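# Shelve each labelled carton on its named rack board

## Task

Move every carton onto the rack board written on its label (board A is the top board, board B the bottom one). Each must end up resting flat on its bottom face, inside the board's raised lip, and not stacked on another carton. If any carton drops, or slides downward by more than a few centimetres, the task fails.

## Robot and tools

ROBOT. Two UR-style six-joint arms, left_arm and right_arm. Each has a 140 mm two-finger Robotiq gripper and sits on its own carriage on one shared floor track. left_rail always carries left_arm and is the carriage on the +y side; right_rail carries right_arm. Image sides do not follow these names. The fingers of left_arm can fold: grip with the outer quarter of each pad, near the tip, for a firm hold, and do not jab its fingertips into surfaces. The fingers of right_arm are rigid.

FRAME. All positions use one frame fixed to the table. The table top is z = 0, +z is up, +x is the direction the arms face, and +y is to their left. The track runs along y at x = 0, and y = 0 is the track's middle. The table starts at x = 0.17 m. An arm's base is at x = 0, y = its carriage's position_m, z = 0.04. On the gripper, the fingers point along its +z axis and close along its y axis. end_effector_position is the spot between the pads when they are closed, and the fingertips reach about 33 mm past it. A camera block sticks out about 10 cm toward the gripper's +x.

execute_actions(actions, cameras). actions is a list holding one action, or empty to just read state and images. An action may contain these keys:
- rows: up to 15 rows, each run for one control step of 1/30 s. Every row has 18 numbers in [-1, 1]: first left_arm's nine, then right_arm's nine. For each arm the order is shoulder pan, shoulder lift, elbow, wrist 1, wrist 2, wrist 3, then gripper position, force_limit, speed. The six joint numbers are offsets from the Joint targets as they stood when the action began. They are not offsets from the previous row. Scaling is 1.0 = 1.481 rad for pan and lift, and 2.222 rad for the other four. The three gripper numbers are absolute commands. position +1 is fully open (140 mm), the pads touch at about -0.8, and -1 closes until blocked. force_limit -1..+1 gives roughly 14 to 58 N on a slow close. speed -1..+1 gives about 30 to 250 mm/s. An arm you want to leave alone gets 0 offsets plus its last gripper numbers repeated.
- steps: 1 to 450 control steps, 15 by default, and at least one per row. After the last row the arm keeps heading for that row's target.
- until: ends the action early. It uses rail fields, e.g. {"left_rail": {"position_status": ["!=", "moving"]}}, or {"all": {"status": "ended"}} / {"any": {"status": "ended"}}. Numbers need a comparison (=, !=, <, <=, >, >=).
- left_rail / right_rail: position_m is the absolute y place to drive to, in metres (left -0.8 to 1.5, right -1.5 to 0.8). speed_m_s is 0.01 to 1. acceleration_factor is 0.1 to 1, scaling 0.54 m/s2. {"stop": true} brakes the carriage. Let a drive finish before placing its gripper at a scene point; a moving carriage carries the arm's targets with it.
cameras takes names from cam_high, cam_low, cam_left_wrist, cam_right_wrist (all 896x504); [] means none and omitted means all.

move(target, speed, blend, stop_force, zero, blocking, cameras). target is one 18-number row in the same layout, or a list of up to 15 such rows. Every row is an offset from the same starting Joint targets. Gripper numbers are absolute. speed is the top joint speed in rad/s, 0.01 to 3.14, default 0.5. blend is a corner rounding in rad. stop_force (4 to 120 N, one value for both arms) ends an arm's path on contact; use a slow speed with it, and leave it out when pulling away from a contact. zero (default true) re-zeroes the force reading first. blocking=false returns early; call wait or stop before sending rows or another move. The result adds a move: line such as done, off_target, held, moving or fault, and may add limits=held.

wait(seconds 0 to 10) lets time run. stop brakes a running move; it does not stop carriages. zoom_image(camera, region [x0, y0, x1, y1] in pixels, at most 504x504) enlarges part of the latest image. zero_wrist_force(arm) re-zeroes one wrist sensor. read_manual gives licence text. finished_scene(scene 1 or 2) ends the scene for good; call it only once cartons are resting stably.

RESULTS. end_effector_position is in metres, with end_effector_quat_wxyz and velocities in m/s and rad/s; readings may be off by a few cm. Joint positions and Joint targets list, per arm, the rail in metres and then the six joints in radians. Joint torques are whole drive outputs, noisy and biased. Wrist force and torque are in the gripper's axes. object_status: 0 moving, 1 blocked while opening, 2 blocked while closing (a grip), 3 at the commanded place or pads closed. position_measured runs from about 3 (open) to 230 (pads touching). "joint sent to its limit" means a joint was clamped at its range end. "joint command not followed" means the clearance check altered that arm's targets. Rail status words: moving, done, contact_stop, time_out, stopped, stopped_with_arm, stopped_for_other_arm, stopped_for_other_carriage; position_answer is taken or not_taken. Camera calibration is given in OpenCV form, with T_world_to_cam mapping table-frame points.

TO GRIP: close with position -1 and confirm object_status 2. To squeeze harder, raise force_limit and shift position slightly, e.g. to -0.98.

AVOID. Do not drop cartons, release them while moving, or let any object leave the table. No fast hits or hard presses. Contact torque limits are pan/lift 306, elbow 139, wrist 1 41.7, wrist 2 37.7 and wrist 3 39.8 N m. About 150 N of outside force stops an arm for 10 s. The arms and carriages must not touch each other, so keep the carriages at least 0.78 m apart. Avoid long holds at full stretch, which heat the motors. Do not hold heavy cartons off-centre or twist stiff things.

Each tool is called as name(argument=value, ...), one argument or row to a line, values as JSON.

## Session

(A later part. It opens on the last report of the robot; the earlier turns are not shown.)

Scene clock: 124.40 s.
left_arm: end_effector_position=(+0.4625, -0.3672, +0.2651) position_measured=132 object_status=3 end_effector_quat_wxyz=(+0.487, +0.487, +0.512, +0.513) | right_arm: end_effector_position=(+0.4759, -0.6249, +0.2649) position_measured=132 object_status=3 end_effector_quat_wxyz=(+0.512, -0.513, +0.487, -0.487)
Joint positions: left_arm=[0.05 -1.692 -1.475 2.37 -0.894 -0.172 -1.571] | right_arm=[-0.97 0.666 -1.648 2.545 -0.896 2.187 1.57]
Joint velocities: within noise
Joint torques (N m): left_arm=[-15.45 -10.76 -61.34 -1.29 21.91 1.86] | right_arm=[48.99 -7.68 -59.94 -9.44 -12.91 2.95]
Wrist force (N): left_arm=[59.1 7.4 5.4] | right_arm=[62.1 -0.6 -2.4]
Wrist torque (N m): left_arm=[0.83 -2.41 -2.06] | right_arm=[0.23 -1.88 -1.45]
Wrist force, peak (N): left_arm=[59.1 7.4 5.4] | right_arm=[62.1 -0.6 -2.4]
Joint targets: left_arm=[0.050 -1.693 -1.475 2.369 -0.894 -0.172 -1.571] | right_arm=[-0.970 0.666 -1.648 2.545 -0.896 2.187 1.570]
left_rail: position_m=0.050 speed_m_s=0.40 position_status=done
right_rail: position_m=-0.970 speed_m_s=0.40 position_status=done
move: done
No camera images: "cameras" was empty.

move(
  target=[-0.0115,-0.0432,0.0320,-0.0032,-0.0077,0,-0.03,1,1,-0.0777,-0.0533,0.0288,0.0063,-0.0518,0,-0.03,1,1],
  speed=0.06,
  cameras=[],
)

move(
  target=[
    [0,-0.2269,-0.1548,0.3060,0,0,-0.03,1,1,0,-0.2379,-0.1782,0.3367,0,0,-0.03,1,1],
    [0.0166,-0.3553,-0.1053,0.3421,0.0492,0,-0.03,1,1,0.0889,-0.1837,-0.1968,0.3187,0.0974,0,-0.03,1,1],
  ],
  speed=0.4,
  cameras=["cam_low"],
)

execute_actions(
  actions=[
    {"right_rail":{"position_m":-0.50},"left_rail":{"position_m":0.46},"steps":150,"until":{"all":{"status":"ended"}}},
  ],
)

Scene clock: 178.73 s.
left_arm: end_effector_position=(+0.4609, -0.3276, +0.2651) position_measured=132 object_status=3 end_effector_quat_wxyz=(+0.487, +0.487, +0.512, +0.513) | right_arm: end_effector_position=(+0.4775, -0.6641, +0.2650) position_measured=132 object_status=3 end_effector_quat_wxyz=(+0.512, -0.512, +0.487, -0.487)
Joint positions: left_arm=[0.05 -1.71 -1.539 2.44 -0.901 -0.189 -1.571] | right_arm=[-0.97 0.551 -1.727 2.609 -0.882 2.072 1.57]
Joint velocities: within noise
Joint torques (N m): left_arm=[-9.23 -38.99 -17.57 -1.32 -1.86 1.76] | right_arm=[-14.66 -37.01 -24.2 0.09 -2.07 2.9]
Wrist force (N): left_arm=[-1.8 0.3 0.7] | right_arm=[-1.6 3.2 -2.4]
Wrist torque (N m): left_arm=[0.67 0.26 -0.15] | right_arm=[0.83 0.61 0.15]
Wrist force, peak (N): left_arm=[64.6 7.5 6.3] | right_arm=[67.5 0.3 -2.7]
Joint targets: left_arm=[0.050 -1.710 -1.539 2.440 -0.901 -0.189 -1.571] | right_arm=[-0.970 0.551 -1.727 2.609 -0.882 2.072 1.570]
left_rail: position_m=0.050 speed_m_s=0.40 position_status=done
right_rail: position_m=-0.970 speed_m_s=0.40 position_status=done
move: done
No camera images: "cameras" was empty.

Scene clock: 181.80 s.
left_arm: end_effector_position=(+0.4820, -0.2549, +0.5598) position_measured=132 object_status=3 end_effector_quat_wxyz=(+0.508, +0.509, +0.491, +0.491) | right_arm: end_effector_position=(+0.4702, -0.6517, +0.5606) position_measured=132 object_status=3 end_effector_quat_wxyz=(+0.492, -0.491, +0.508, -0.509)
Joint positions: left_arm=[0.05 -1.685 -2.065 2.206 -0.141 -0.08 -1.571] | right_arm=[-0.97 0.683 -1.999 2.171 -0.174 2.288 1.57]
Joint velocities: within noise
Joint torques (N m): left_arm=[10.02 -14.52 -35.57 2.6 1.61 1.9] | right_arm=[18.32 7.71 -54.07 -3.73 1.25 2.98]
Wrist force (N): left_arm=[-1.7 -0.1 1.1] | right_arm=[-1.7 3.0 -2.4]
Wrist torque (N m): left_arm=[0.65 0.24 -0.11] | right_arm=[0.79 0.65 0.15]
Wrist force, peak (N): left_arm=[-3.6 0.9 0.5] | right_arm=[-1.4 4.6 -2.8]
Joint targets: left_arm=[0.050 -1.685 -2.065 2.206 -0.141 -0.080 -1.571] | right_arm=[-0.970 0.683 -1.999 2.171 -0.174 2.288 1.570]
left_rail: position_m=0.050 speed_m_s=0.40 position_status=done
right_rail: position_m=-0.970 speed_m_s=0.40 position_status=done
move: done
Images, in order (width x height): cam_low 896x504.

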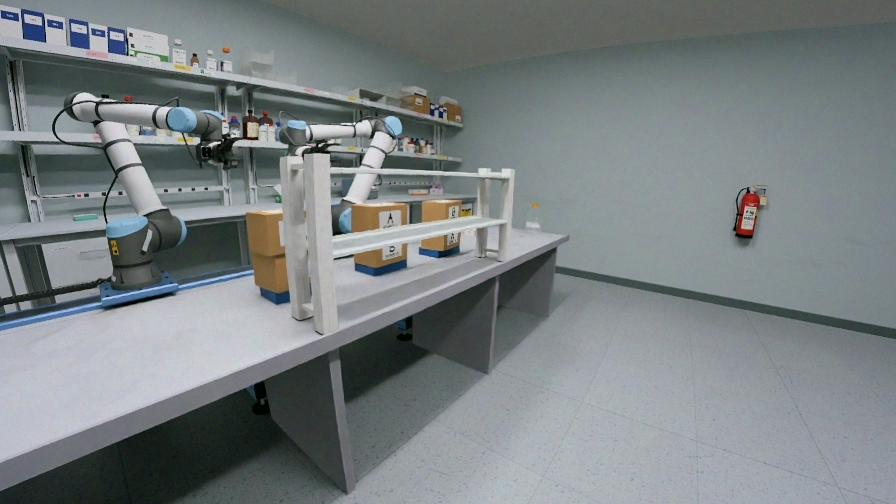

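Scene clock: 184.00 s.
left_arm: end_effector_position=(+0.4821, +0.1551, +0.5598) position_measured=132 object_status=3 end_effector_quat_wxyz=(+0.508, +0.509, +0.491, +0.491) | right_arm: end_effector_position=(+0.4702, -0.1818, +0.5606) position_measured=132 object_status=3 end_effector_quat_wxyz=(+0.492, -0.491, +0.508, -0.509) end_effector_velocity=(+0.001, +0.000, +0.002) end_effector_angular_velocity=(+0.001, -0.002, -0.002)
Joint positions: left_arm=[0.46 -1.685 -2.065 2.206 -0.141 -0.08 -1.571] | right_arm=[-0.5 0.683 -1.999 2.171 -0.174 2.288 1.57]
Joint velocities: left_arm=[within noise] | right_arm=[0.001 -0.001 0 -0.002 0 0.001 0]
Joint torques (N m): left_arm=[-1.29 3.18 -40.37 1.14 -1.11 1.91] | right_arm=[12.35 -3.84 -48.33 -2.98 0.66 3.07]
Wrist force (N): left_arm=[-1.8 -0.1 1.2] | right_arm=[-2.2 3.1 -2.5]
Wrist torque (N m): left_arm=[0.64 0.26 -0.11] | right_arm=[0.82 0.76 0.15]
Wrist force, peak (N): left_arm=[-3.7 0.0 1.1] | right_arm=[-3.2 3.0 -2.7]
Joint targets: left_arm=[0.460 -1.685 -2.065 2.206 -0.141 -0.080 -1.571] | right_arm=[-0.500 0.683 -1.999 2.171 -0.174 2.288 1.570]
Tool commands: left_gripper/position=-0.03 left_gripper/force_limit=+1.0 left_gripper/speed=+1.0 right_gripper/position=-0.03 right_gripper/force_limit=+1.0 right_gripper/speed=+1.0
left_rail: position_m=0.460 speed_m_s=0.40 position_status=done
right_rail: position_m=-0.500 speed_m_s=0.40 position_status=done
camera_calibration:
cam_left_wrist: T_world_to_cam=[[0.0521964, 0.0334214, 0.998077, -0.58058], [-0.33792, -0.939891, 0.0491452, 0.284826], [0.939726, -0.339836, -0.0377651, -0.1922], [0, 0, 0, 1]] pos_world=[0.307168, 0.221792, 0.558208]
cam_right_wrist: T_world_to_cam=[[-0.0175178, 0.0584831, -0.998135, 0.589826], [-0.295875, 0.953274, 0.0610474, 0.277976], [0.955066, 0.296393, 0.000604473, -0.213821], [0, 0, 0, 1]] pos_world=[0.296792, -0.236107, 0.571885]

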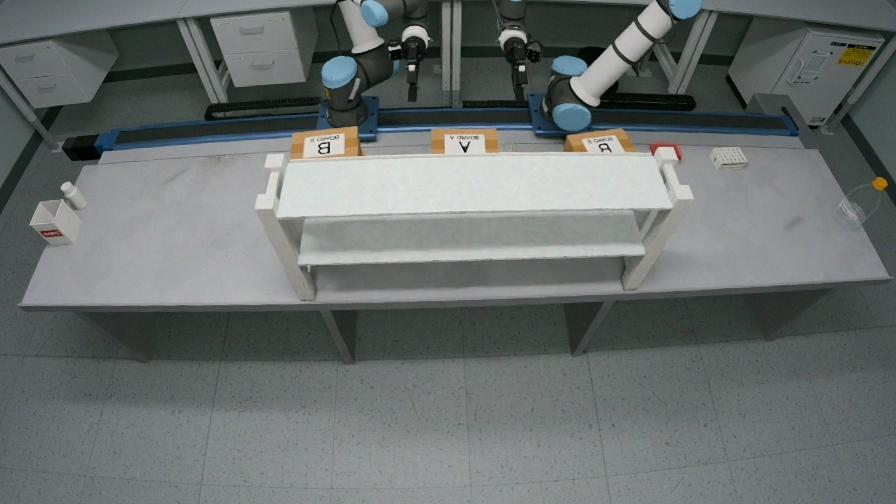

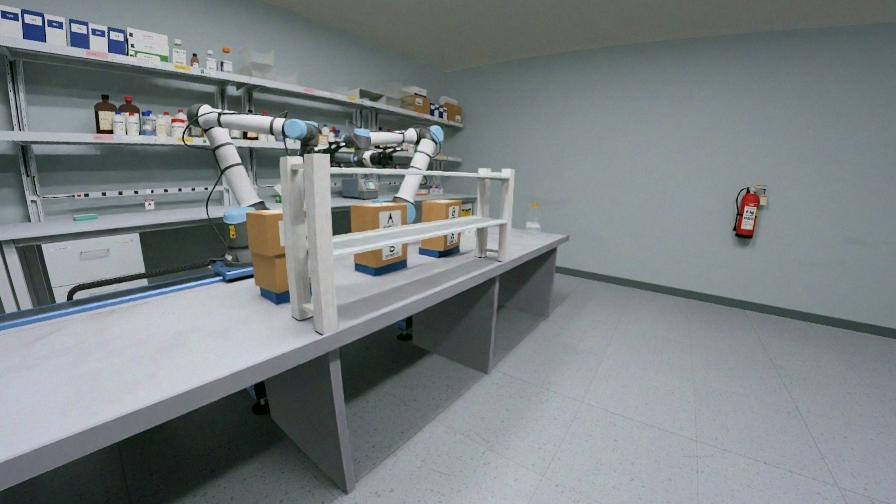

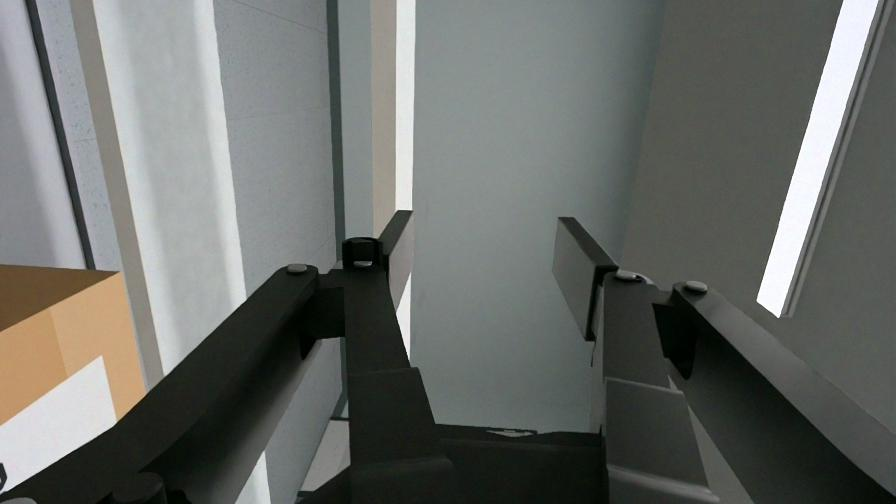

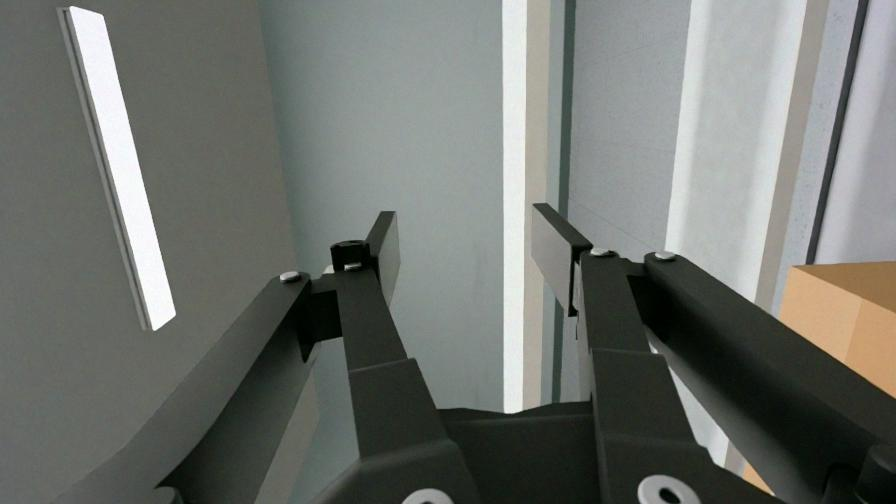

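move(
  target=[0,0.2378,0.1765,-0.3350,0,0,-0.03,1,1,0,0.2363,0.1685,-0.3260,0,0,-0.03,1,1],
  speed=0.4,
  cameras=["cam_left_wrist","cam_right_wrist"],
)

move(
  target=[0.0068,0.0531,-0.0292,-0.0062,0.0045,0,-0.03,1,1,0.0593,0.0498,-0.0309,-0.0023,0.0395,0,-0.03,1,1],
  speed=0.04,
  stop_force=18,
  cameras=[],
)

Scene clock: 192.57 s.
left_arm: end_effector_position=(+0.4821, +0.1554, +0.2649) position_measured=132 object_status=3 end_effector_quat_wxyz=(+0.508, +0.509, +0.491, +0.491) | right_arm: end_effector_position=(+0.4703, -0.1816, +0.2655) position_measured=132 object_status=3 end_effector_quat_wxyz=(+0.492, -0.491, +0.508, -0.509)
Joint positions: left_arm=[0.46 -1.685 -1.713 2.599 -0.885 -0.08 -1.571] | right_arm=[-0.5 0.683 -1.649 2.546 -0.899 2.288 1.57]
Joint velocities: within noise
Joint torques (N m): left_arm=[-4.9 2.15 -19.68 -1.63 1.09 1.72] | right_arm=[1.81 -8.26 -23.71 -3.58 -0.24 3.25]
Wrist force (N): left_arm=[-1.9 0.0 0.7] | right_arm=[-1.8 3.4 -2.5]
Wrist torque (N m): left_arm=[0.64 0.26 -0.11] | right_arm=[0.89 0.65 0.17]
Wrist force, peak (N): left_arm=[-1.7 1.9 1.3] | right_arm=[-1.4 4.5 -2.9]
Joint targets: left_arm=[0.460 -1.685 -1.713 2.599 -0.885 -0.080 -1.571] | right_arm=[-0.500 0.683 -1.649 2.546 -0.899 2.288 1.570]
left_rail: position_m=0.460 speed_m_s=0.40 position_status=done
right_rail: position_m=-0.500 speed_m_s=0.40 position_status=done
move: done
camera_calibration:
cam_left_wrist: T_world_to_cam=[[0.0521964, 0.0334214, 0.998077, -0.286259], [-0.33792, -0.939891, 0.0491452, 0.299541], [0.939726, -0.339836, -0.0377651, -0.203363], [0, 0, 0, 1]] pos_world=[0.307268, 0.221992, 0.263308]
cam_right_wrist: T_world_to_cam=[[-0.0175851, 0.0583605, -0.998141, 0.295259], [-0.295871, 0.953281, 0.0609502, 0.295858], [0.955066, 0.296393, 0.000503626, -0.21377], [0, 0, 0, 1]] pos_world=[0.296892, -0.235907, 0.276785]
Images, in order (width x height): cam_left_wrist 896x504, cam_right_wrist 896x504.

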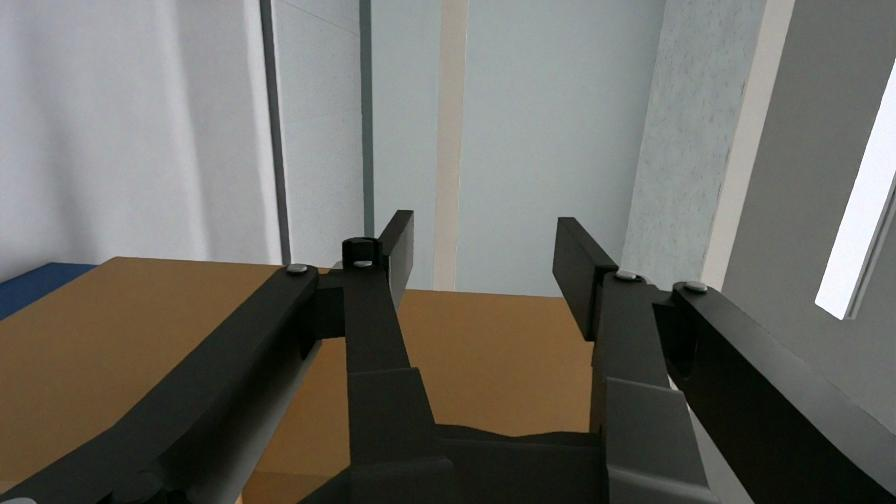

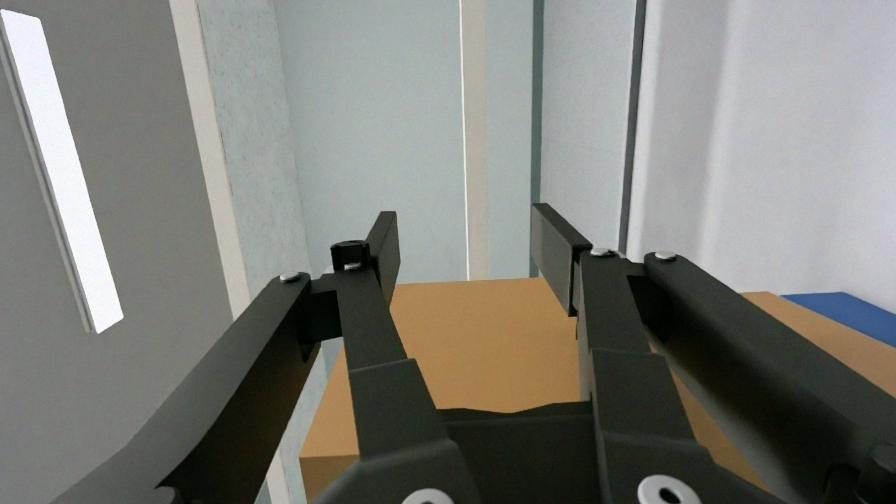

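Scene clock: 195.93 s.
left_arm: end_effector_position=(+0.4807, +0.1166, +0.2649) position_measured=132 object_status=3 end_effector_quat_wxyz=(+0.508, +0.509, +0.491, +0.492) | right_arm: end_effector_position=(+0.4716, -0.1429, +0.2655) position_measured=132 object_status=3 end_effector_quat_wxyz=(+0.492, -0.491, +0.508, -0.509)
Joint positions: left_arm=[0.46 -1.675 -1.637 2.536 -0.899 -0.07 -1.571] | right_arm=[-0.5 0.768 -1.577 2.479 -0.904 2.373 1.57]
Joint velocities: within noise
Joint torques (N m): left_arm=[-16.17 -30.81 -27.52 1.36 5.35 2.01] | right_arm=[-5.54 -47.02 -31.6 -4.06 -7.33 3.35]
Wrist force (N): left_arm=[15.0 2.4 1.8] | right_arm=[15.8 0.4 -3.7]
Wrist torque (N m): left_arm=[0.74 -0.48 -0.82] | right_arm=[0.72 -0.05 -0.51]
Wrist force, peak (N): left_arm=[20.9 2.3 1.3] | right_arm=[22.5 0.5 -3.7]
Joint targets: left_arm=[0.460 -1.675 -1.637 2.536 -0.899 -0.070 -1.571] | right_arm=[-0.500 0.768 -1.577 2.479 -0.904 2.374 1.570]
left_rail: position_m=0.460 speed_m_s=0.40 position_status=done
right_rail: position_m=-0.500 speed_m_s=0.40 position_status=done
move: contact (left_arm, right_arm)
No camera images: "cameras" was empty.

move(
  target=[0.0006,0.0047,-0.0026,-0.0005,0.0004,0,-0.03,1,1,0.0052,0.0044,-0.0027,-0.0002,0.0035,0,-0.03,1,1],
  speed=0.03,
  cameras=[],
)

Scene clock: 201.87 s.
left_arm: end_effector_position=(+0.4807, +0.1133, +0.2647) position_measured=132 object_status=3 end_effector_quat_wxyz=(+0.508, +0.509, +0.491, +0.492) | right_arm: end_effector_position=(+0.4715, -0.1395, +0.2652) position_measured=132 object_status=3 end_effector_quat_wxyz=(+0.492, -0.491, +0.509, -0.509)
Joint positions: left_arm=[0.46 -1.674 -1.63 2.53 -0.9 -0.069 -1.571] | right_arm=[-0.5 0.776 -1.571 2.473 -0.904 2.381 1.57]
Joint velocities: within noise
Joint torques (N m): left_arm=[-15.74 0.08 -59.24 -5.69 19.43 2] | right_arm=[42.14 -12.12 -61.53 -9.22 -11.65 3.06]
Wrist force (N): left_arm=[51.8 4.2 3.2] | right_arm=[55.5 3.0 -3.4]
Wrist torque (N m): left_arm=[0.90 -2.21 -2.59] | right_arm=[0.93 -1.72 -0.11]
Wrist force, peak (N): left_arm=[51.8 4.2 3.2] | right_arm=[55.5 3.0 -3.4]
Joint targets: left_arm=[0.460 -1.674 -1.630 2.530 -0.900 -0.069 -1.571] | right_arm=[-0.500 0.776 -1.571 2.473 -0.904 2.381 1.570]
left_rail: position_m=0.460 speed_m_s=0.40 position_status=done
right_rail: position_m=-0.500 speed_m_s=0.40 position_status=done
move: done
No camera images: "cameras" was empty.

move(
  target=[
    [0,-0.0623,-0.0184,0.0599,0,0,-0.03,1,1,0,-0.0576,-0.0171,0.0564,0,0,-0.03,1,1],
    [0,-0.1186,-0.0424,0.1215,0,0,-0.03,1,1,0,-0.1117,-0.0397,0.1151,0,0,-0.03,1,1],
    [0,-0.1703,-0.0754,0.1889,0,0,-0.03,1,1,0,-0.1623,-0.0710,0.1801,0,0,-0.03,1,1],
    [0,-0.2065,-0.1122,0.2498,0,0,-0.03,1,1,0,-0.1991,-0.1064,0.2400,0,0,-0.03,1,1],
    [0,-0.2299,-0.1523,0.3055,0,0,-0.03,1,1,0,-0.2239,-0.1452,0.2953,0,0,-0.03,1,1],
    [0,-0.2421,-0.1917,0.3531,0,0,-0.03,1,1,0,-0.2376,-0.1836,0.3428,0,0,-0.03,1,1],
  ],
  speed=0.1,
  blend=0.005,
  cameras=["cam_low"],
)

Scene clock: 229.27 s.
left_arm: end_effector_position=(+0.4806, +0.1129, +0.5949) position_measured=132 object_status=3 end_effector_quat_wxyz=(+0.508, +0.509, +0.491, +0.492) | right_arm: end_effector_position=(+0.4716, -0.1391, +0.5946) position_measured=132 object_status=3 end_effector_quat_wxyz=(+0.491, -0.491, +0.508, -0.509)
Joint positions: left_arm=[0.46 -1.674 -1.988 2.104 -0.115 -0.069 -1.571] | right_arm=[-0.5 0.776 -1.922 2.065 -0.142 2.381 1.57]
Joint velocities: within noise
Joint torques (N m): left_arm=[-33.88 4.62 -60.97 -2.64 21.79 1.79] | right_arm=[27.85 -25.37 -77.15 -6.8 -22.58 3.26]
Wrist force (N): left_arm=[65.6 -0.1 6.0] | right_arm=[62.3 18.1 -6.5]
Wrist torque (N m): left_arm=[0.85 -2.04 -1.71] | right_arm=[0.80 -2.04 0.05]
Wrist force, peak (N): left_arm=[95.4 -1.5 10.0] | right_arm=[91.2 17.5 -8.8]
Joint targets: left_arm=[0.460 -1.674 -1.988 2.104 -0.115 -0.069 -1.571] | right_arm=[-0.500 0.776 -1.923 2.065 -0.142 2.381 1.570]
left_rail: position_m=0.460 speed_m_s=0.40 position_status=done
right_rail: position_m=-0.500 speed_m_s=0.40 position_status=done
move: done
Images, in order (width x height): cam_low 896x504.

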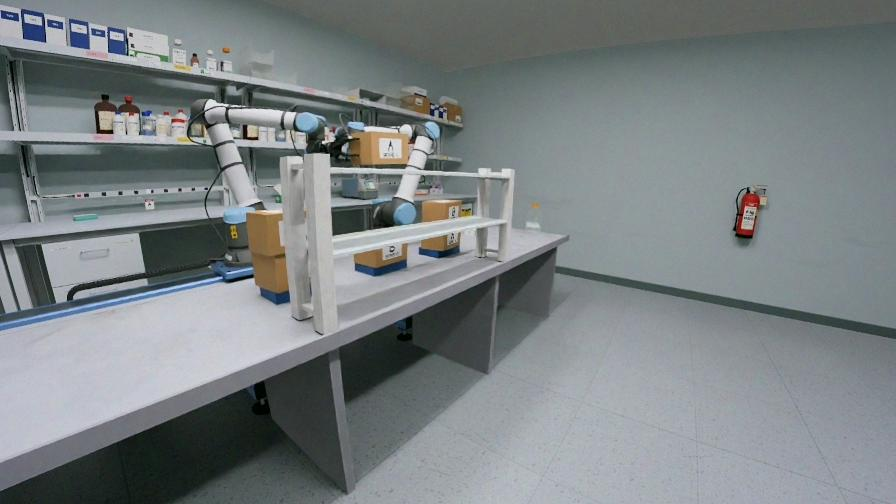

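move(
  target=[
    [0.0772,0.0217,-0.0084,-0.0065,0.0479,0,-0.03,1,1,-0.0501,0.0210,-0.0090,-0.0050,-0.0369,0,-0.03,1,1],
    [0.1508,0.0481,-0.0192,-0.0133,0.0930,0,-0.03,1,1,-0.0937,0.0460,-0.0201,-0.0105,-0.0699,0,-0.03,1,1],
    [0.2189,0.0771,-0.0319,-0.0199,0.1345,0,-0.03,1,1,-0.1317,0.0737,-0.0334,-0.0158,-0.0992,0,-0.03,1,1],
    [0.2818,0.1084,-0.0465,-0.0262,0.1724,0,-0.03,1,1,-0.1646,0.1039,-0.0488,-0.0205,-0.1251,0,-0.03,1,1],
  ],
  speed=0.08,
  blend=0.005,
  cameras=[],
)

Scene clock: 272.97 s.
left_arm: end_effector_position=(+0.6319, +0.1264, +0.5952) position_measured=132 object_status=3 end_effector_quat_wxyz=(+0.500, +0.500, +0.500, +0.500) | right_arm: end_effector_position=(+0.6323, -0.1264, +0.5946) position_measured=132 object_status=3 end_effector_quat_wxyz=(+0.500, -0.500, +0.500, -0.500)
Joint positions: left_arm=[0.46 -1.257 -1.828 2.001 -0.173 0.314 -1.571] | right_arm=[-0.5 0.532 -1.769 1.957 -0.188 2.103 1.57]
Joint velocities: within noise
Joint torques (N m): left_arm=[-30.32 14.62 -62.22 -9.58 25.6 1.75] | right_arm=[22.9 -10.32 -76.5 -14.03 -23.49 3.48]
Wrist force (N): left_arm=[61.2 -0.2 8.3] | right_arm=[58.3 17.2 -8.5]
Wrist torque (N m): left_arm=[0.96 -1.22 -1.13] | right_arm=[0.74 -1.89 -0.44]
Wrist force, peak (N): left_arm=[76.0 -0.2 8.0] | right_arm=[72.4 17.6 -7.7]
Joint targets: left_arm=[0.460 -1.257 -1.828 2.001 -0.173 0.314 -1.571] | right_arm=[-0.500 0.532 -1.769 1.957 -0.188 2.103 1.570]
left_rail: position_m=0.460 speed_m_s=0.40 position_status=done
right_rail: position_m=-0.500 speed_m_s=0.40 position_status=done
move: done
No camera images: "cameras" was empty.

move(
  target=[
    [0.0583,0.0339,-0.0170,-0.0056,0.0388,0,-0.03,1,1,-0.0284,0.0309,-0.0167,-0.0040,-0.0189,0,-0.03,1,1],
    [0.1111,0.0690,-0.0358,-0.0102,0.0740,0,-0.03,1,1,-0.0532,0.0633,-0.0351,-0.0070,-0.0355,0,-0.03,1,1],
    [0.1587,0.1049,-0.0564,-0.0135,0.1058,0,-0.03,1,1,-0.0750,0.0966,-0.0555,-0.0089,-0.0500,0,-0.03,1,1],
    [0.2014,0.1413,-0.0787,-0.0155,0.1342,0,-0.03,1,1,-0.0943,0.1309,-0.0775,-0.0097,-0.0628,0,-0.03,1,1],
  ],
  speed=0.08,
  blend=0.005,
  cameras=["cam_high","cam_low"],
)

Scene clock: 286.27 s.
left_arm: end_effector_position=(+0.7877, +0.1263, +0.5953) position_measured=132 object_status=3 end_effector_quat_wxyz=(+0.500, +0.500, +0.500, +0.500) | right_arm: end_effector_position=(+0.7882, -0.1266, +0.5944) position_measured=132 object_status=3 end_effector_quat_wxyz=(+0.500, -0.500, +0.500, -0.500)
Joint positions: left_arm=[0.46 -0.959 -1.619 1.826 -0.208 0.612 -1.571] | right_arm=[-0.5 0.392 -1.575 1.785 -0.209 1.964 1.57]
Joint velocities: within noise
Joint torques (N m): left_arm=[-45.27 -7.55 -63.58 -9.93 25.96 1.36] | right_arm=[33.71 -32.59 -74.04 -13.26 -23.45 3.32]
Wrist force (N): left_arm=[61.8 -2.2 9.6] | right_arm=[59.4 16.2 -9.6]
Wrist torque (N m): left_arm=[0.66 -0.81 -0.71] | right_arm=[0.66 -1.97 -0.43]
Wrist force, peak (N): left_arm=[71.3 -0.6 9.8] | right_arm=[68.0 16.5 -10.4]
Joint targets: left_arm=[0.460 -0.959 -1.619 1.826 -0.208 0.612 -1.571] | right_arm=[-0.500 0.392 -1.575 1.785 -0.209 1.964 1.570]
left_rail: position_m=0.460 speed_m_s=0.40 position_status=done
right_rail: position_m=-0.500 speed_m_s=0.40 position_status=done
move: done
Images, in order (width x height): cam_high 896x504, cam_low 896x504.

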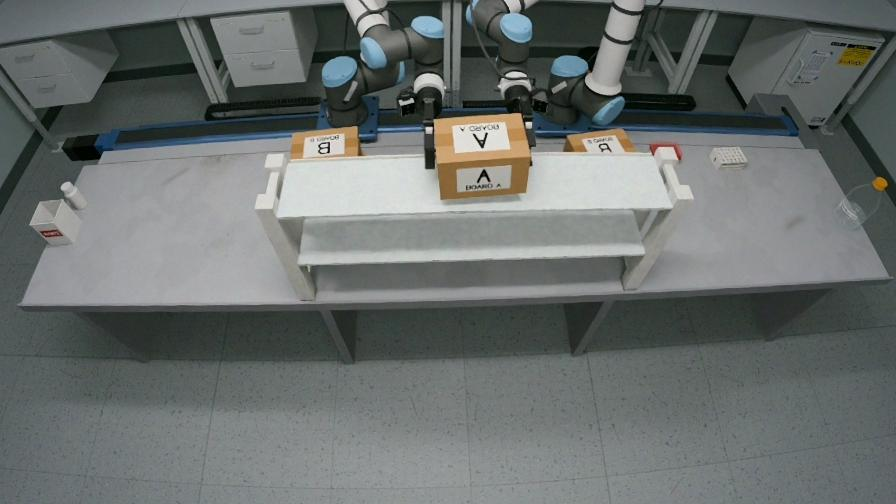

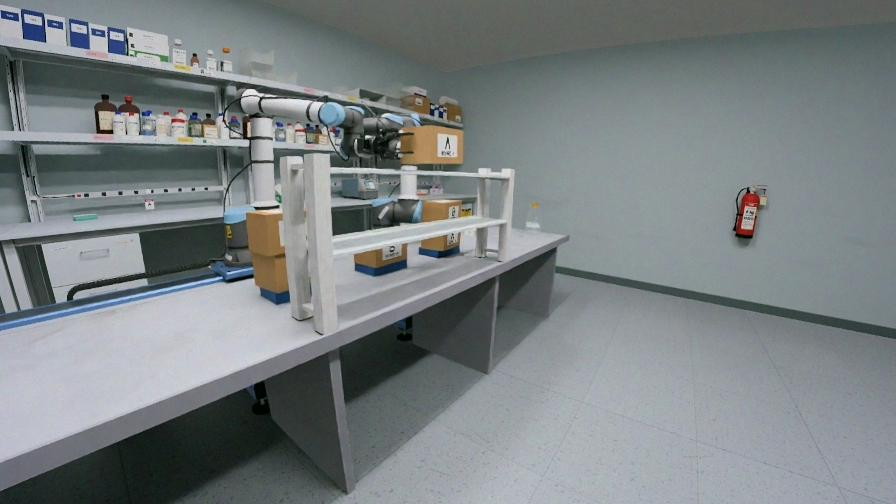

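move(
  target=[0,0.0101,0.0236,-0.0303,0,0,-0.03,1,1,0,0.0101,0.0233,-0.0300,0,0,-0.03,1,1],
  speed=0.03,
  cameras=["cam_low"],
)

zoom_image(
  camera="cam_low",
  region=[320, 100, 520, 220],
)

Scene clock: 304.13 s.
left_arm: end_effector_position=(+0.7878, +0.1264, +0.5584) position_measured=132 object_status=3 end_effector_quat_wxyz=(+0.500, +0.500, +0.500, +0.500) | right_arm: end_effector_position=(+0.7883, -0.1266, +0.5577) position_measured=132 object_status=3 end_effector_quat_wxyz=(+0.500, -0.500, +0.500, -0.500)
Joint positions: left_arm=[0.46 -0.958 -1.604 1.878 -0.275 0.612 -1.571] | right_arm=[-0.5 0.392 -1.56 1.836 -0.276 1.964 1.57]
Joint velocities: within noise
Joint torques (N m): left_arm=[-55.07 3.23 -39.58 -6.39 24.08 1.35] | right_arm=[46.13 -0.77 -26.38 -0.93 -20.45 3.16]
Wrist force (N): left_arm=[68.2 12.9 5.4] | right_arm=[55.6 -21.6 -5.9]
Wrist torque (N m): left_arm=[1.12 -1.81 -2.30] | right_arm=[-0.34 -1.68 -0.82]
Wrist force, peak (N): left_arm=[68.6 12.8 5.5] | right_arm=[64.6 15.8 -10.3]
Joint targets: left_arm=[0.460 -0.959 -1.604 1.878 -0.275 0.612 -1.571] | right_arm=[-0.500 0.392 -1.560 1.836 -0.276 1.964 1.570]
left_rail: position_m=0.460 speed_m_s=0.40 position_status=done
right_rail: position_m=-0.500 speed_m_s=0.40 position_status=done
move: done
Images, in order (width x height): cam_low 896x504.

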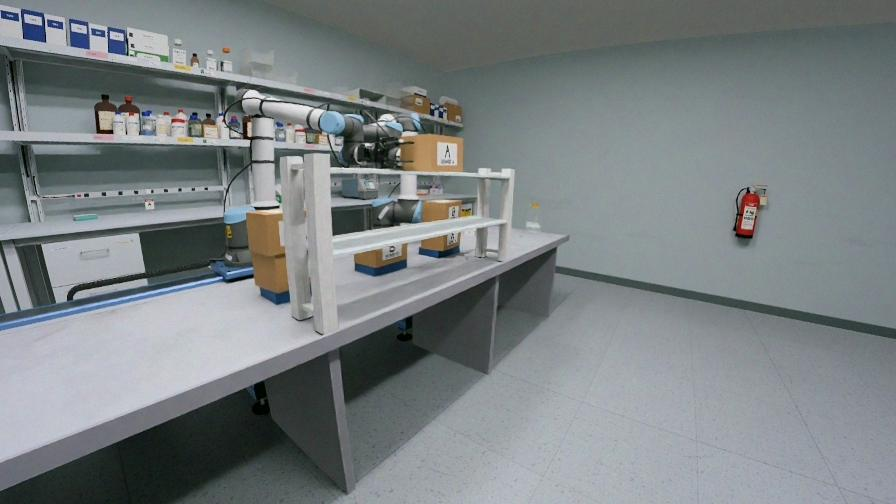

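Scaled by 2.520.

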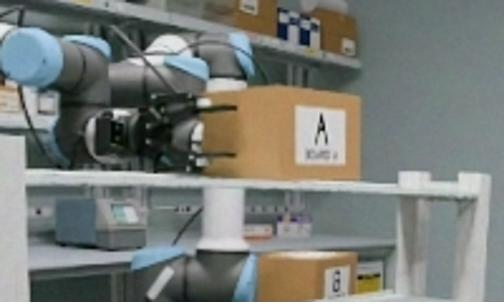

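move(
  target=[0.0230,-0.0199,0.0130,0.0007,0.0153,0,-0.03,1,1,-0.0346,-0.0217,0.0144,0.0002,-0.0233,0,-0.03,1,1],
  speed=0.04,
  cameras=[],
)

move(
  target=[
    [0,-0.0134,-0.0338,0.0427,0,0,-0.03,1,1,0,-0.0134,-0.0334,0.0423,0,0,-0.03,1,1],
    [-0.2626,-0.1912,0.0575,0.0699,-0.1750,0,-0.03,1,1,0.1122,-0.1772,0.0566,0.0616,0.0748,0,-0.03,1,1],
  ],
  speed=0.25,
  cameras=["cam_high","cam_low"],
)

Scene clock: 332.43 s.
left_arm: end_effector_position=(+0.7880, +0.1560, +0.5575) position_measured=132 object_status=3 end_effector_quat_wxyz=(+0.500, +0.500, +0.500, +0.500) | right_arm: end_effector_position=(+0.7883, -0.1563, +0.5572) position_measured=132 object_status=3 end_effector_quat_wxyz=(+0.500, -0.500, +0.500, -0.500)
Joint positions: left_arm=[0.46 -0.925 -1.633 1.907 -0.273 0.646 -1.571] | right_arm=[-0.5 0.341 -1.592 1.868 -0.276 1.912 1.57]
Joint velocities: within noise
Joint torques (N m): left_arm=[9.37 -51.1 -35.22 0.71 1.68 0.92] | right_arm=[-12.3 -66.07 -39.26 -0.11 -2.01 3.33]
Wrist force (N): left_arm=[1.1 2.3 2.8] | right_arm=[-3.0 7.0 0.5]
Wrist torque (N m): left_arm=[1.16 -0.41 -0.14] | right_arm=[1.68 0.93 0.17]
Wrist force, peak (N): left_arm=[69.5 13.7 5.4] | right_arm=[57.5 -21.9 -8.3]
Joint targets: left_arm=[0.460 -0.924 -1.633 1.907 -0.273 0.646 -1.571] | right_arm=[-0.500 0.341 -1.592 1.868 -0.276 1.912 1.570]
left_rail: position_m=0.460 speed_m_s=0.40 position_status=done
right_rail: position_m=-0.500 speed_m_s=0.40 position_status=done
move: done
No camera images: "cameras" was empty.

Scene clock: 334.93 s.
left_arm: end_effector_position=(+0.6007, +0.1563, +0.6097) position_measured=132 object_status=3 end_effector_quat_wxyz=(+0.500, +0.500, +0.500, +0.500) | right_arm: end_effector_position=(+0.6009, -0.1563, +0.6092) position_measured=132 object_status=3 end_effector_quat_wxyz=(+0.500, -0.500, +0.500, -0.500)
Joint positions: left_arm=[0.46 -1.313 -1.916 2.035 -0.118 0.257 -1.571] | right_arm=[-0.5 0.507 -1.854 1.994 -0.139 2.078 1.57]
Joint velocities: within noise
Joint torques (N m): left_arm=[-10.64 -27.16 -36.74 1.75 -2.01 0.85] | right_arm=[18.05 -42.03 -41.19 0.1 1.17 3.2]
Wrist force (N): left_arm=[1.5 2.5 2.8] | right_arm=[-3.5 6.9 0.4]
Wrist torque (N m): left_arm=[1.23 -0.50 -0.13] | right_arm=[1.65 1.02 0.16]
Wrist force, peak (N): left_arm=[2.3 3.7 4.3] | right_arm=[-3.0 9.4 0.4]
Joint targets: left_arm=[0.460 -1.313 -1.916 2.035 -0.118 0.257 -1.571] | right_arm=[-0.500 0.507 -1.854 1.994 -0.139 2.078 1.570]
left_rail: position_m=0.460 speed_m_s=0.40 position_status=done
right_rail: position_m=-0.500 speed_m_s=0.40 position_status=done
move: done
Images, in order (width x height): cam_high 896x504, cam_low 896x504.

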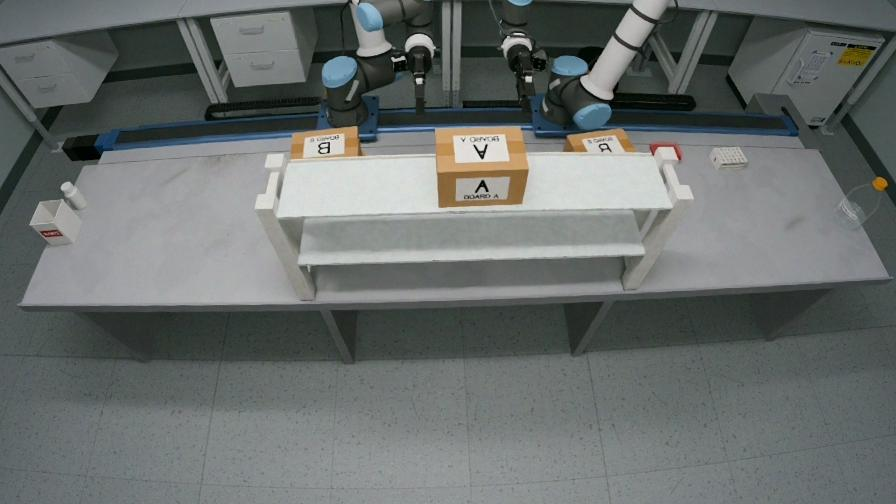

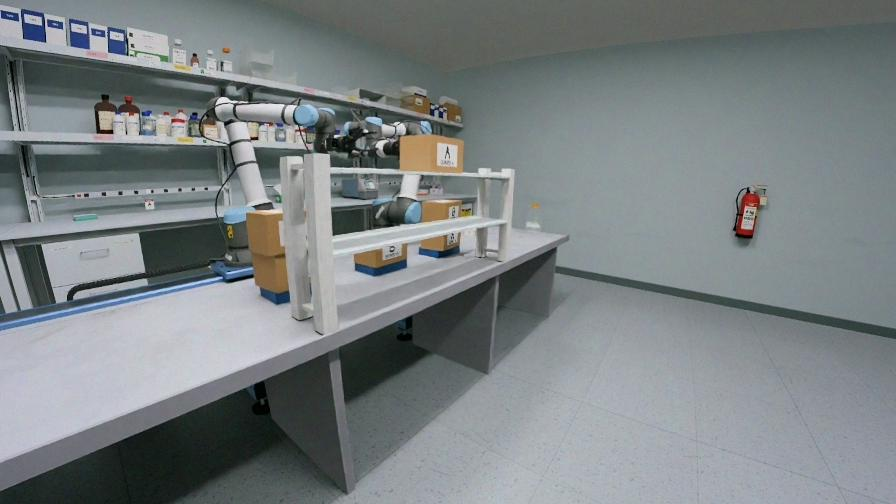

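move(
  target=[0,0,0,0,0,0,-0.03,1,1,0.1816,-0.0695,0.0770,0.2934,-0.0801,0,-0.03,1,1],
  speed=0.6,
  cameras=["cam_right_wrist"],
)

zoom_image(
  camera="cam_right_wrist",
  region=[240, 0, 700, 420],
)

Scene clock: 342.43 s.
left_arm: end_effector_position=(+0.6006, +0.1563, +0.6096) position_measured=132 object_status=3 end_effector_quat_wxyz=(+0.500, +0.500, +0.500, +0.500) | right_arm: end_effector_position=(+0.3058, -0.1102, +0.3676) position_measured=132 object_status=3 end_effector_quat_wxyz=(-0.317, +0.803, -0.410, +0.295)
Joint positions: left_arm=[0.46 -1.313 -1.916 2.035 -0.118 0.257 -1.571] | right_arm=[-0.5 0.776 -1.957 2.165 0.513 1.9 1.57]
Joint velocities: within noise
Joint torques (N m): left_arm=[-7.14 -27.37 -43.73 0.04 -1.22 0.56] | right_arm=[17.87 -28.95 -37.15 3.47 -1.4 3.52]
Wrist force (N): left_arm=[1.4 2.6 2.6] | right_arm=[-2.6 7.2 1.3]
Wrist torque (N m): left_arm=[1.25 -0.48 -0.13] | right_arm=[1.62 0.63 0.04]
Wrist force, peak (N): left_arm=[1.4 2.7 3.0] | right_arm=[-3.4 9.4 -0.5]
Joint targets: left_arm=[0.460 -1.313 -1.916 2.035 -0.118 0.257 -1.571] | right_arm=[-0.500 0.776 -1.957 2.165 0.513 1.900 1.570]
left_rail: position_m=0.460 speed_m_s=0.40 position_status=done
right_rail: position_m=-0.500 speed_m_s=0.40 position_status=done
move: done
camera_calibration:
cam_right_wrist: T_world_to_cam=[[-0.513134, -0.419213, -0.748969, 0.397449], [-0.674009, 0.737082, 0.0492174, 0.268989], [0.531419, 0.530067, -0.660775, 0.32047], [0, 0, 0, 1]] pos_world=[0.214941, -0.201522, 0.496196]
Images, in order (width x height): cam_right_wrist 896x504.

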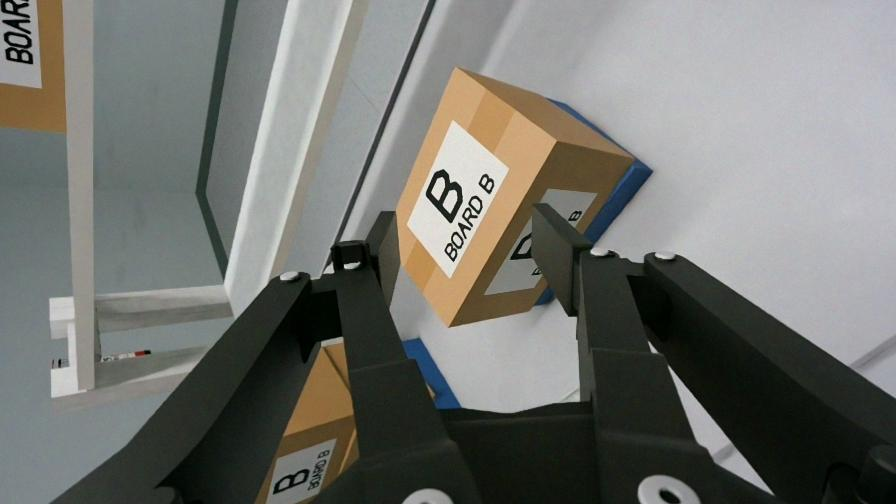

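Scaled by 1.096.

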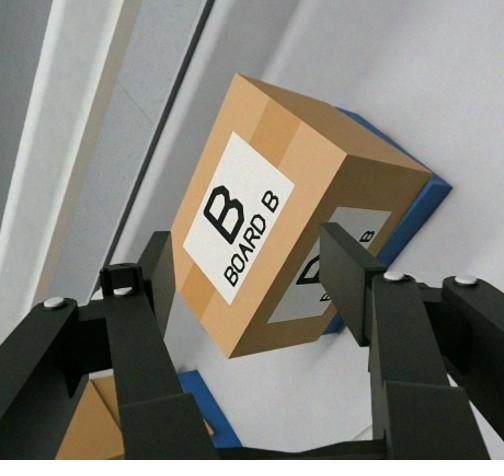

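move(
  target=[
    [-0.3032,-0.0551,0.1428,-0.1066,-0.2242,0,-0.03,1,1,-0.1049,-0.0168,0.0806,-0.3939,0.1086,0,-0.03,1,1],
    [-0.3032,0.4325,0.2826,-0.5715,-0.2242,0,-0.03,1,1,-0.1049,0.4635,0.2184,-0.8518,0.1086,0,-0.03,1,1],
  ],
  speed=0.45,
  cameras=["cam_left_wrist","cam_right_wrist"],
)

Scene clock: 370.03 s.
left_arm: end_effector_position=(+0.4572, +0.1660, +0.1251) position_measured=132 object_status=3 end_effector_quat_wxyz=(+0.488, +0.487, +0.512, +0.512) | right_arm: end_effector_position=(+0.4745, -0.1728, +0.1250) position_measured=132 object_status=3 end_effector_quat_wxyz=(+0.512, -0.512, +0.487, -0.487)
Joint positions: left_arm=[0.46 -1.763 -1.276 2.663 -1.388 -0.241 -1.571] | right_arm=[-0.5 0.621 -1.271 2.65 -1.379 2.142 1.57]
Joint velocities: within noise
Joint torques (N m): left_arm=[7.31 -15.21 0.6 -1.1 0.23 0.55] | right_arm=[-10.53 -21.78 -3.49 -4.27 0.81 3.37]
Wrist force (N): left_arm=[0.5 4.3 2.9] | right_arm=[-3.4 7.1 1.0]
Wrist torque (N m): left_arm=[1.62 -0.27 -0.14] | right_arm=[1.70 1.01 0.15]
Wrist force, peak (N): left_arm=[-3.7 40.0 -3.3] | right_arm=[-2.9 8.4 0.3]
Joint targets: left_arm=[0.460 -1.763 -1.276 2.663 -1.388 -0.241 -1.571] | right_arm=[-0.500 0.621 -1.271 2.650 -1.380 2.142 1.570]
left_rail: position_m=0.460 speed_m_s=0.40 position_status=done
right_rail: position_m=-0.500 speed_m_s=0.40 position_status=done
move: done
camera_calibration:
cam_left_wrist: T_world_to_cam=[[0.0494108, 0.0387589, 0.998026, -0.145413], [-0.258127, -0.964803, 0.0502481, 0.275487], [0.964847, -0.260101, -0.0376669, -0.206417], [0, 0, 0, 1]] pos_world=[0.277456, 0.217738, 0.123508]
cam_right_wrist: T_world_to_cam=[[-0.0237195, 0.05552, -0.998176, 0.15701], [-0.375311, 0.924931, 0.0603645, 0.330132], [0.926595, 0.376058, -0.00110159, -0.192852], [0, 0, 0, 1]] pos_world=[0.306322, -0.241543, 0.136583]
Images, in order (width x height): cam_left_wrist 896x504, cam_right_wrist 896x504.

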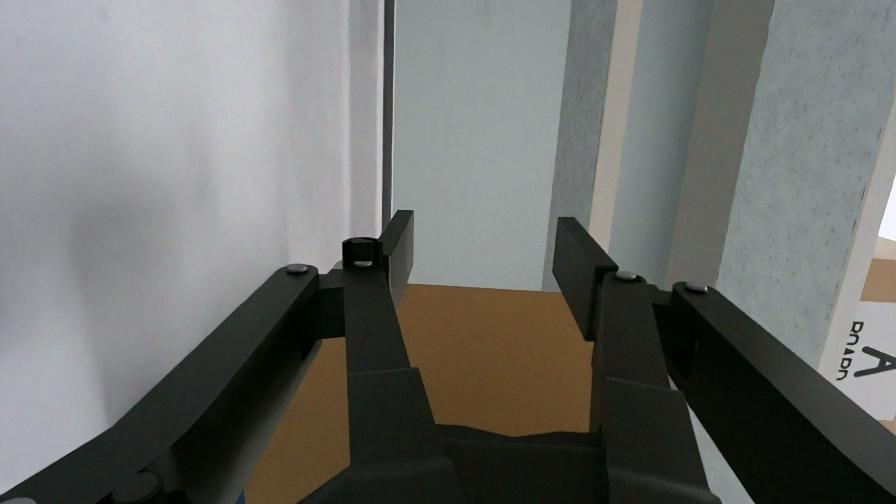

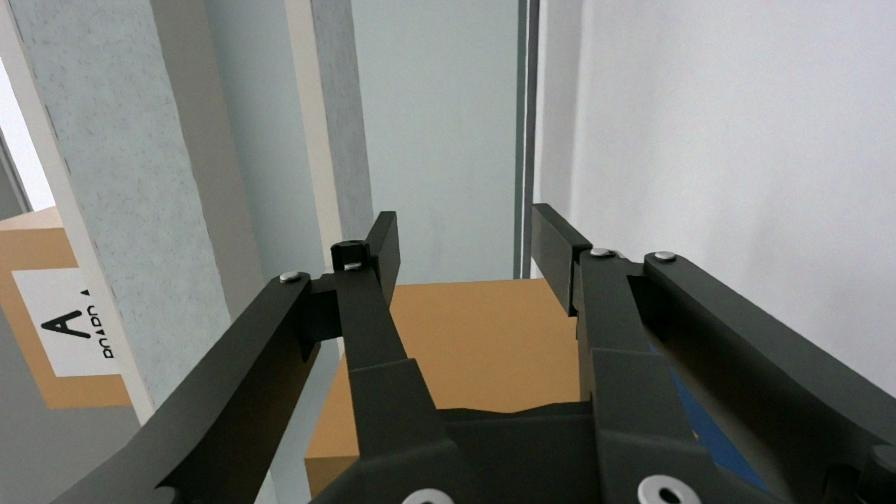

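move(
  target=[0.0221,0.0225,-0.0378,0.0233,0.0142,0,-0.03,1,1,0.0760,0.0213,-0.0356,0.0218,0.0506,0,-0.03,1,1],
  speed=0.04,
  stop_force=18,
  cameras=["cam_high","cam_low"],
)

Scene clock: 380.33 s.
left_arm: end_effector_position=(+0.4595, +0.1268, +0.1248) position_measured=132 object_status=3 end_effector_quat_wxyz=(+0.487, +0.487, +0.512, +0.513) | right_arm: end_effector_position=(+0.4726, -0.1335, +0.1245) position_measured=132 object_status=3 end_effector_quat_wxyz=(+0.512, -0.513, +0.487, -0.487)
Joint positions: left_arm=[0.46 -1.732 -1.245 2.585 -1.34 -0.212 -1.571] | right_arm=[-0.5 0.724 -1.242 2.578 -1.335 2.245 1.57]
Joint velocities: within noise
Joint torques (N m): left_arm=[-14.07 -49.48 -9.68 -1.68 1.36 0.4] | right_arm=[-8.85 -61.92 -10.72 -3.9 -3.88 3.24]
Wrist force (N): left_arm=[14.3 3.5 1.7] | right_arm=[6.0 4.3 -0.7]
Wrist torque (N m): left_arm=[1.57 -0.87 -0.64] | right_arm=[1.50 0.65 -0.20]
Wrist force, peak (N): left_arm=[23.5 6.8 1.6] | right_arm=[18.9 3.3 1.7]
Joint targets: left_arm=[0.460 -1.732 -1.245 2.585 -1.340 -0.212 -1.571] | right_arm=[-0.500 0.724 -1.242 2.578 -1.335 2.245 1.570]
left_rail: position_m=0.460 speed_m_s=0.40 position_status=done
right_rail: position_m=-0.500 speed_m_s=0.40 position_status=done
move: contact (left_arm, right_arm)
Images, in order (width x height): cam_high 896x504, cam_low 896x504.

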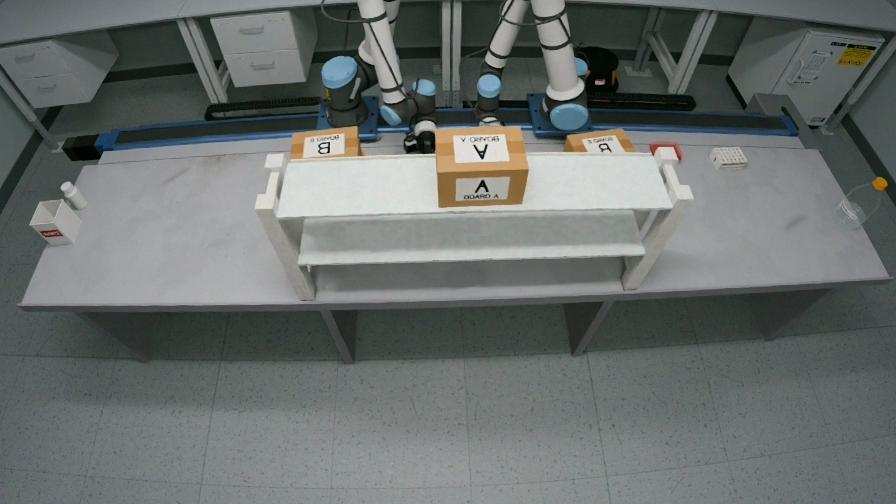

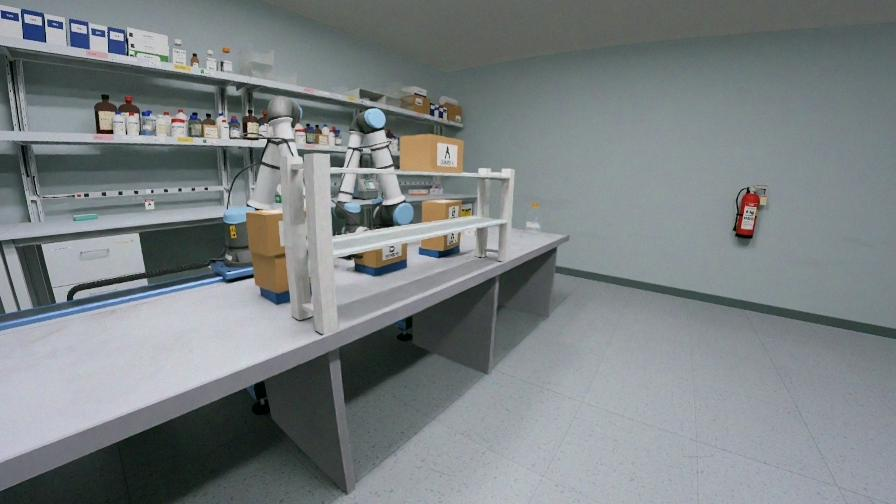

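move(
  target=[0.0017,0.0018,-0.0030,0.0018,0.0011,0,-0.03,1,1,0.0061,0.0017,-0.0028,0.0017,0.0041,0,-0.03,1,1],
  speed=0.03,
  cameras=[],
)

Scene clock: 385.33 s.
left_arm: end_effector_position=(+0.4598, +0.1235, +0.1248) position_measured=132 object_status=3 end_effector_quat_wxyz=(+0.487, +0.487, +0.512, +0.513) | right_arm: end_effector_position=(+0.4720, -0.1301, +0.1245) position_measured=132 object_status=3 end_effector_quat_wxyz=(+0.512, -0.513, +0.487, -0.487)
Joint positions: left_arm=[0.46 -1.73 -1.242 2.579 -1.336 -0.21 -1.571] | right_arm=[-0.5 0.733 -1.239 2.572 -1.331 2.254 1.57]
Joint velocities: within noise
Joint torques (N m): left_arm=[-8.02 -21.21 -42.03 0.57 16.46 0.32] | right_arm=[42.25 -30.46 -41.2 -2.58 -9.78 3.13]
Wrist force (N): left_arm=[45.5 8.4 4.2] | right_arm=[46.1 7.3 0.6]
Wrist torque (N m): left_arm=[1.98 -2.37 -2.26] | right_arm=[1.73 -0.98 -0.43]
Wrist force, peak (N): left_arm=[45.5 8.4 4.2] | right_arm=[46.1 7.3 0.6]
Joint targets: left_arm=[0.460 -1.730 -1.242 2.578 -1.336 -0.209 -1.571] | right_arm=[-0.500 0.733 -1.239 2.572 -1.331 2.254 1.570]
left_rail: position_m=0.460 speed_m_s=0.40 position_status=done
right_rail: position_m=-0.500 speed_m_s=0.40 position_status=done
move: done
No camera images: "cameras" was empty.

move(
  target=[
    [0,-0.0879,-0.0051,0.0637,0,0,-0.03,1,1,0,-0.0868,-0.0050,0.0628,0,0,-0.03,1,1],
    [0,-0.1775,-0.0161,0.1344,0,0,-0.03,1,1,0,-0.1752,-0.0158,0.1326,0,0,-0.03,1,1],
    [0,-0.2700,-0.0358,0.2158,0,0,-0.03,1,1,0,-0.2667,-0.0353,0.2131,0,0,-0.03,1,1],
    [0,-0.3442,-0.0618,0.2913,0,0,-0.03,1,1,0,-0.3404,-0.0611,0.2880,0,0,-0.03,1,1],
    [0,-0.3884,-0.0846,0.3434,0,0,-0.03,1,1,0,-0.3845,-0.0838,0.3401,0,0,-0.03,1,1],
  ],
  speed=0.08,
  blend=0.005,
  cameras=["cam_high","cam_low"],
)

Scene clock: 410.80 s.
left_arm: end_effector_position=(+0.4598, +0.1231, +0.3851) position_measured=132 object_status=3 end_effector_quat_wxyz=(+0.487, +0.487, +0.512, +0.513) | right_arm: end_effector_position=(+0.4722, -0.1298, +0.3843) position_measured=132 object_status=3 end_effector_quat_wxyz=(+0.512, -0.513, +0.487, -0.487)
Joint positions: left_arm=[0.46 -1.73 -1.817 2.39 -0.573 -0.209 -1.571] | right_arm=[-0.5 0.733 -1.809 2.386 -0.576 2.254 1.57]
Joint velocities: within noise
Joint torques (N m): left_arm=[-29.04 -18.67 -60.77 0.06 18.33 0.37] | right_arm=[38.21 -41.47 -75.33 -6.1 -13.1 2.97]
Wrist force (N): left_arm=[51.1 7.3 3.9] | right_arm=[45.2 24.6 0.1]
Wrist torque (N m): left_arm=[1.96 -2.54 -2.21] | right_arm=[1.62 -1.08 0.02]
Wrist force, peak (N): left_arm=[83.4 5.6 8.5] | right_arm=[76.6 23.9 -3.0]
Joint targets: left_arm=[0.460 -1.730 -1.817 2.390 -0.573 -0.209 -1.571] | right_arm=[-0.500 0.733 -1.809 2.386 -0.576 2.254 1.570]
left_rail: position_m=0.460 speed_m_s=0.40 position_status=done
right_rail: position_m=-0.500 speed_m_s=0.40 position_status=done
move: done
Images, in order (width x height): cam_high 896x504, cam_low 896x504.

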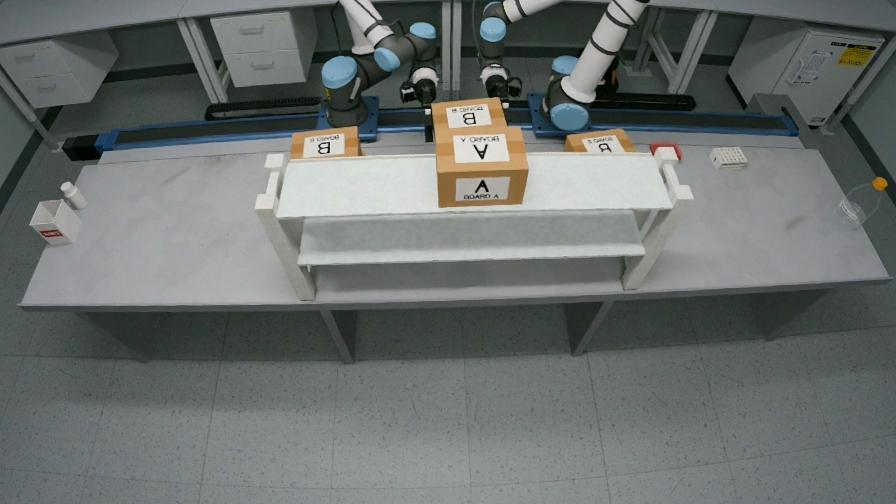

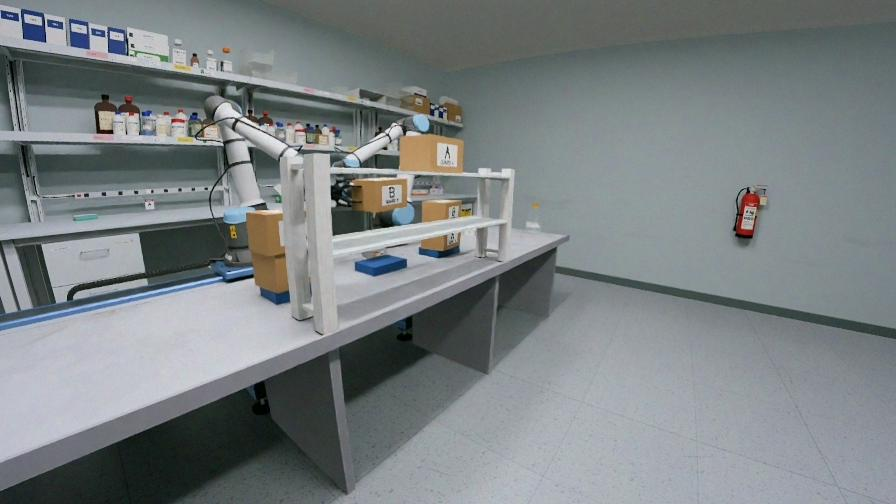

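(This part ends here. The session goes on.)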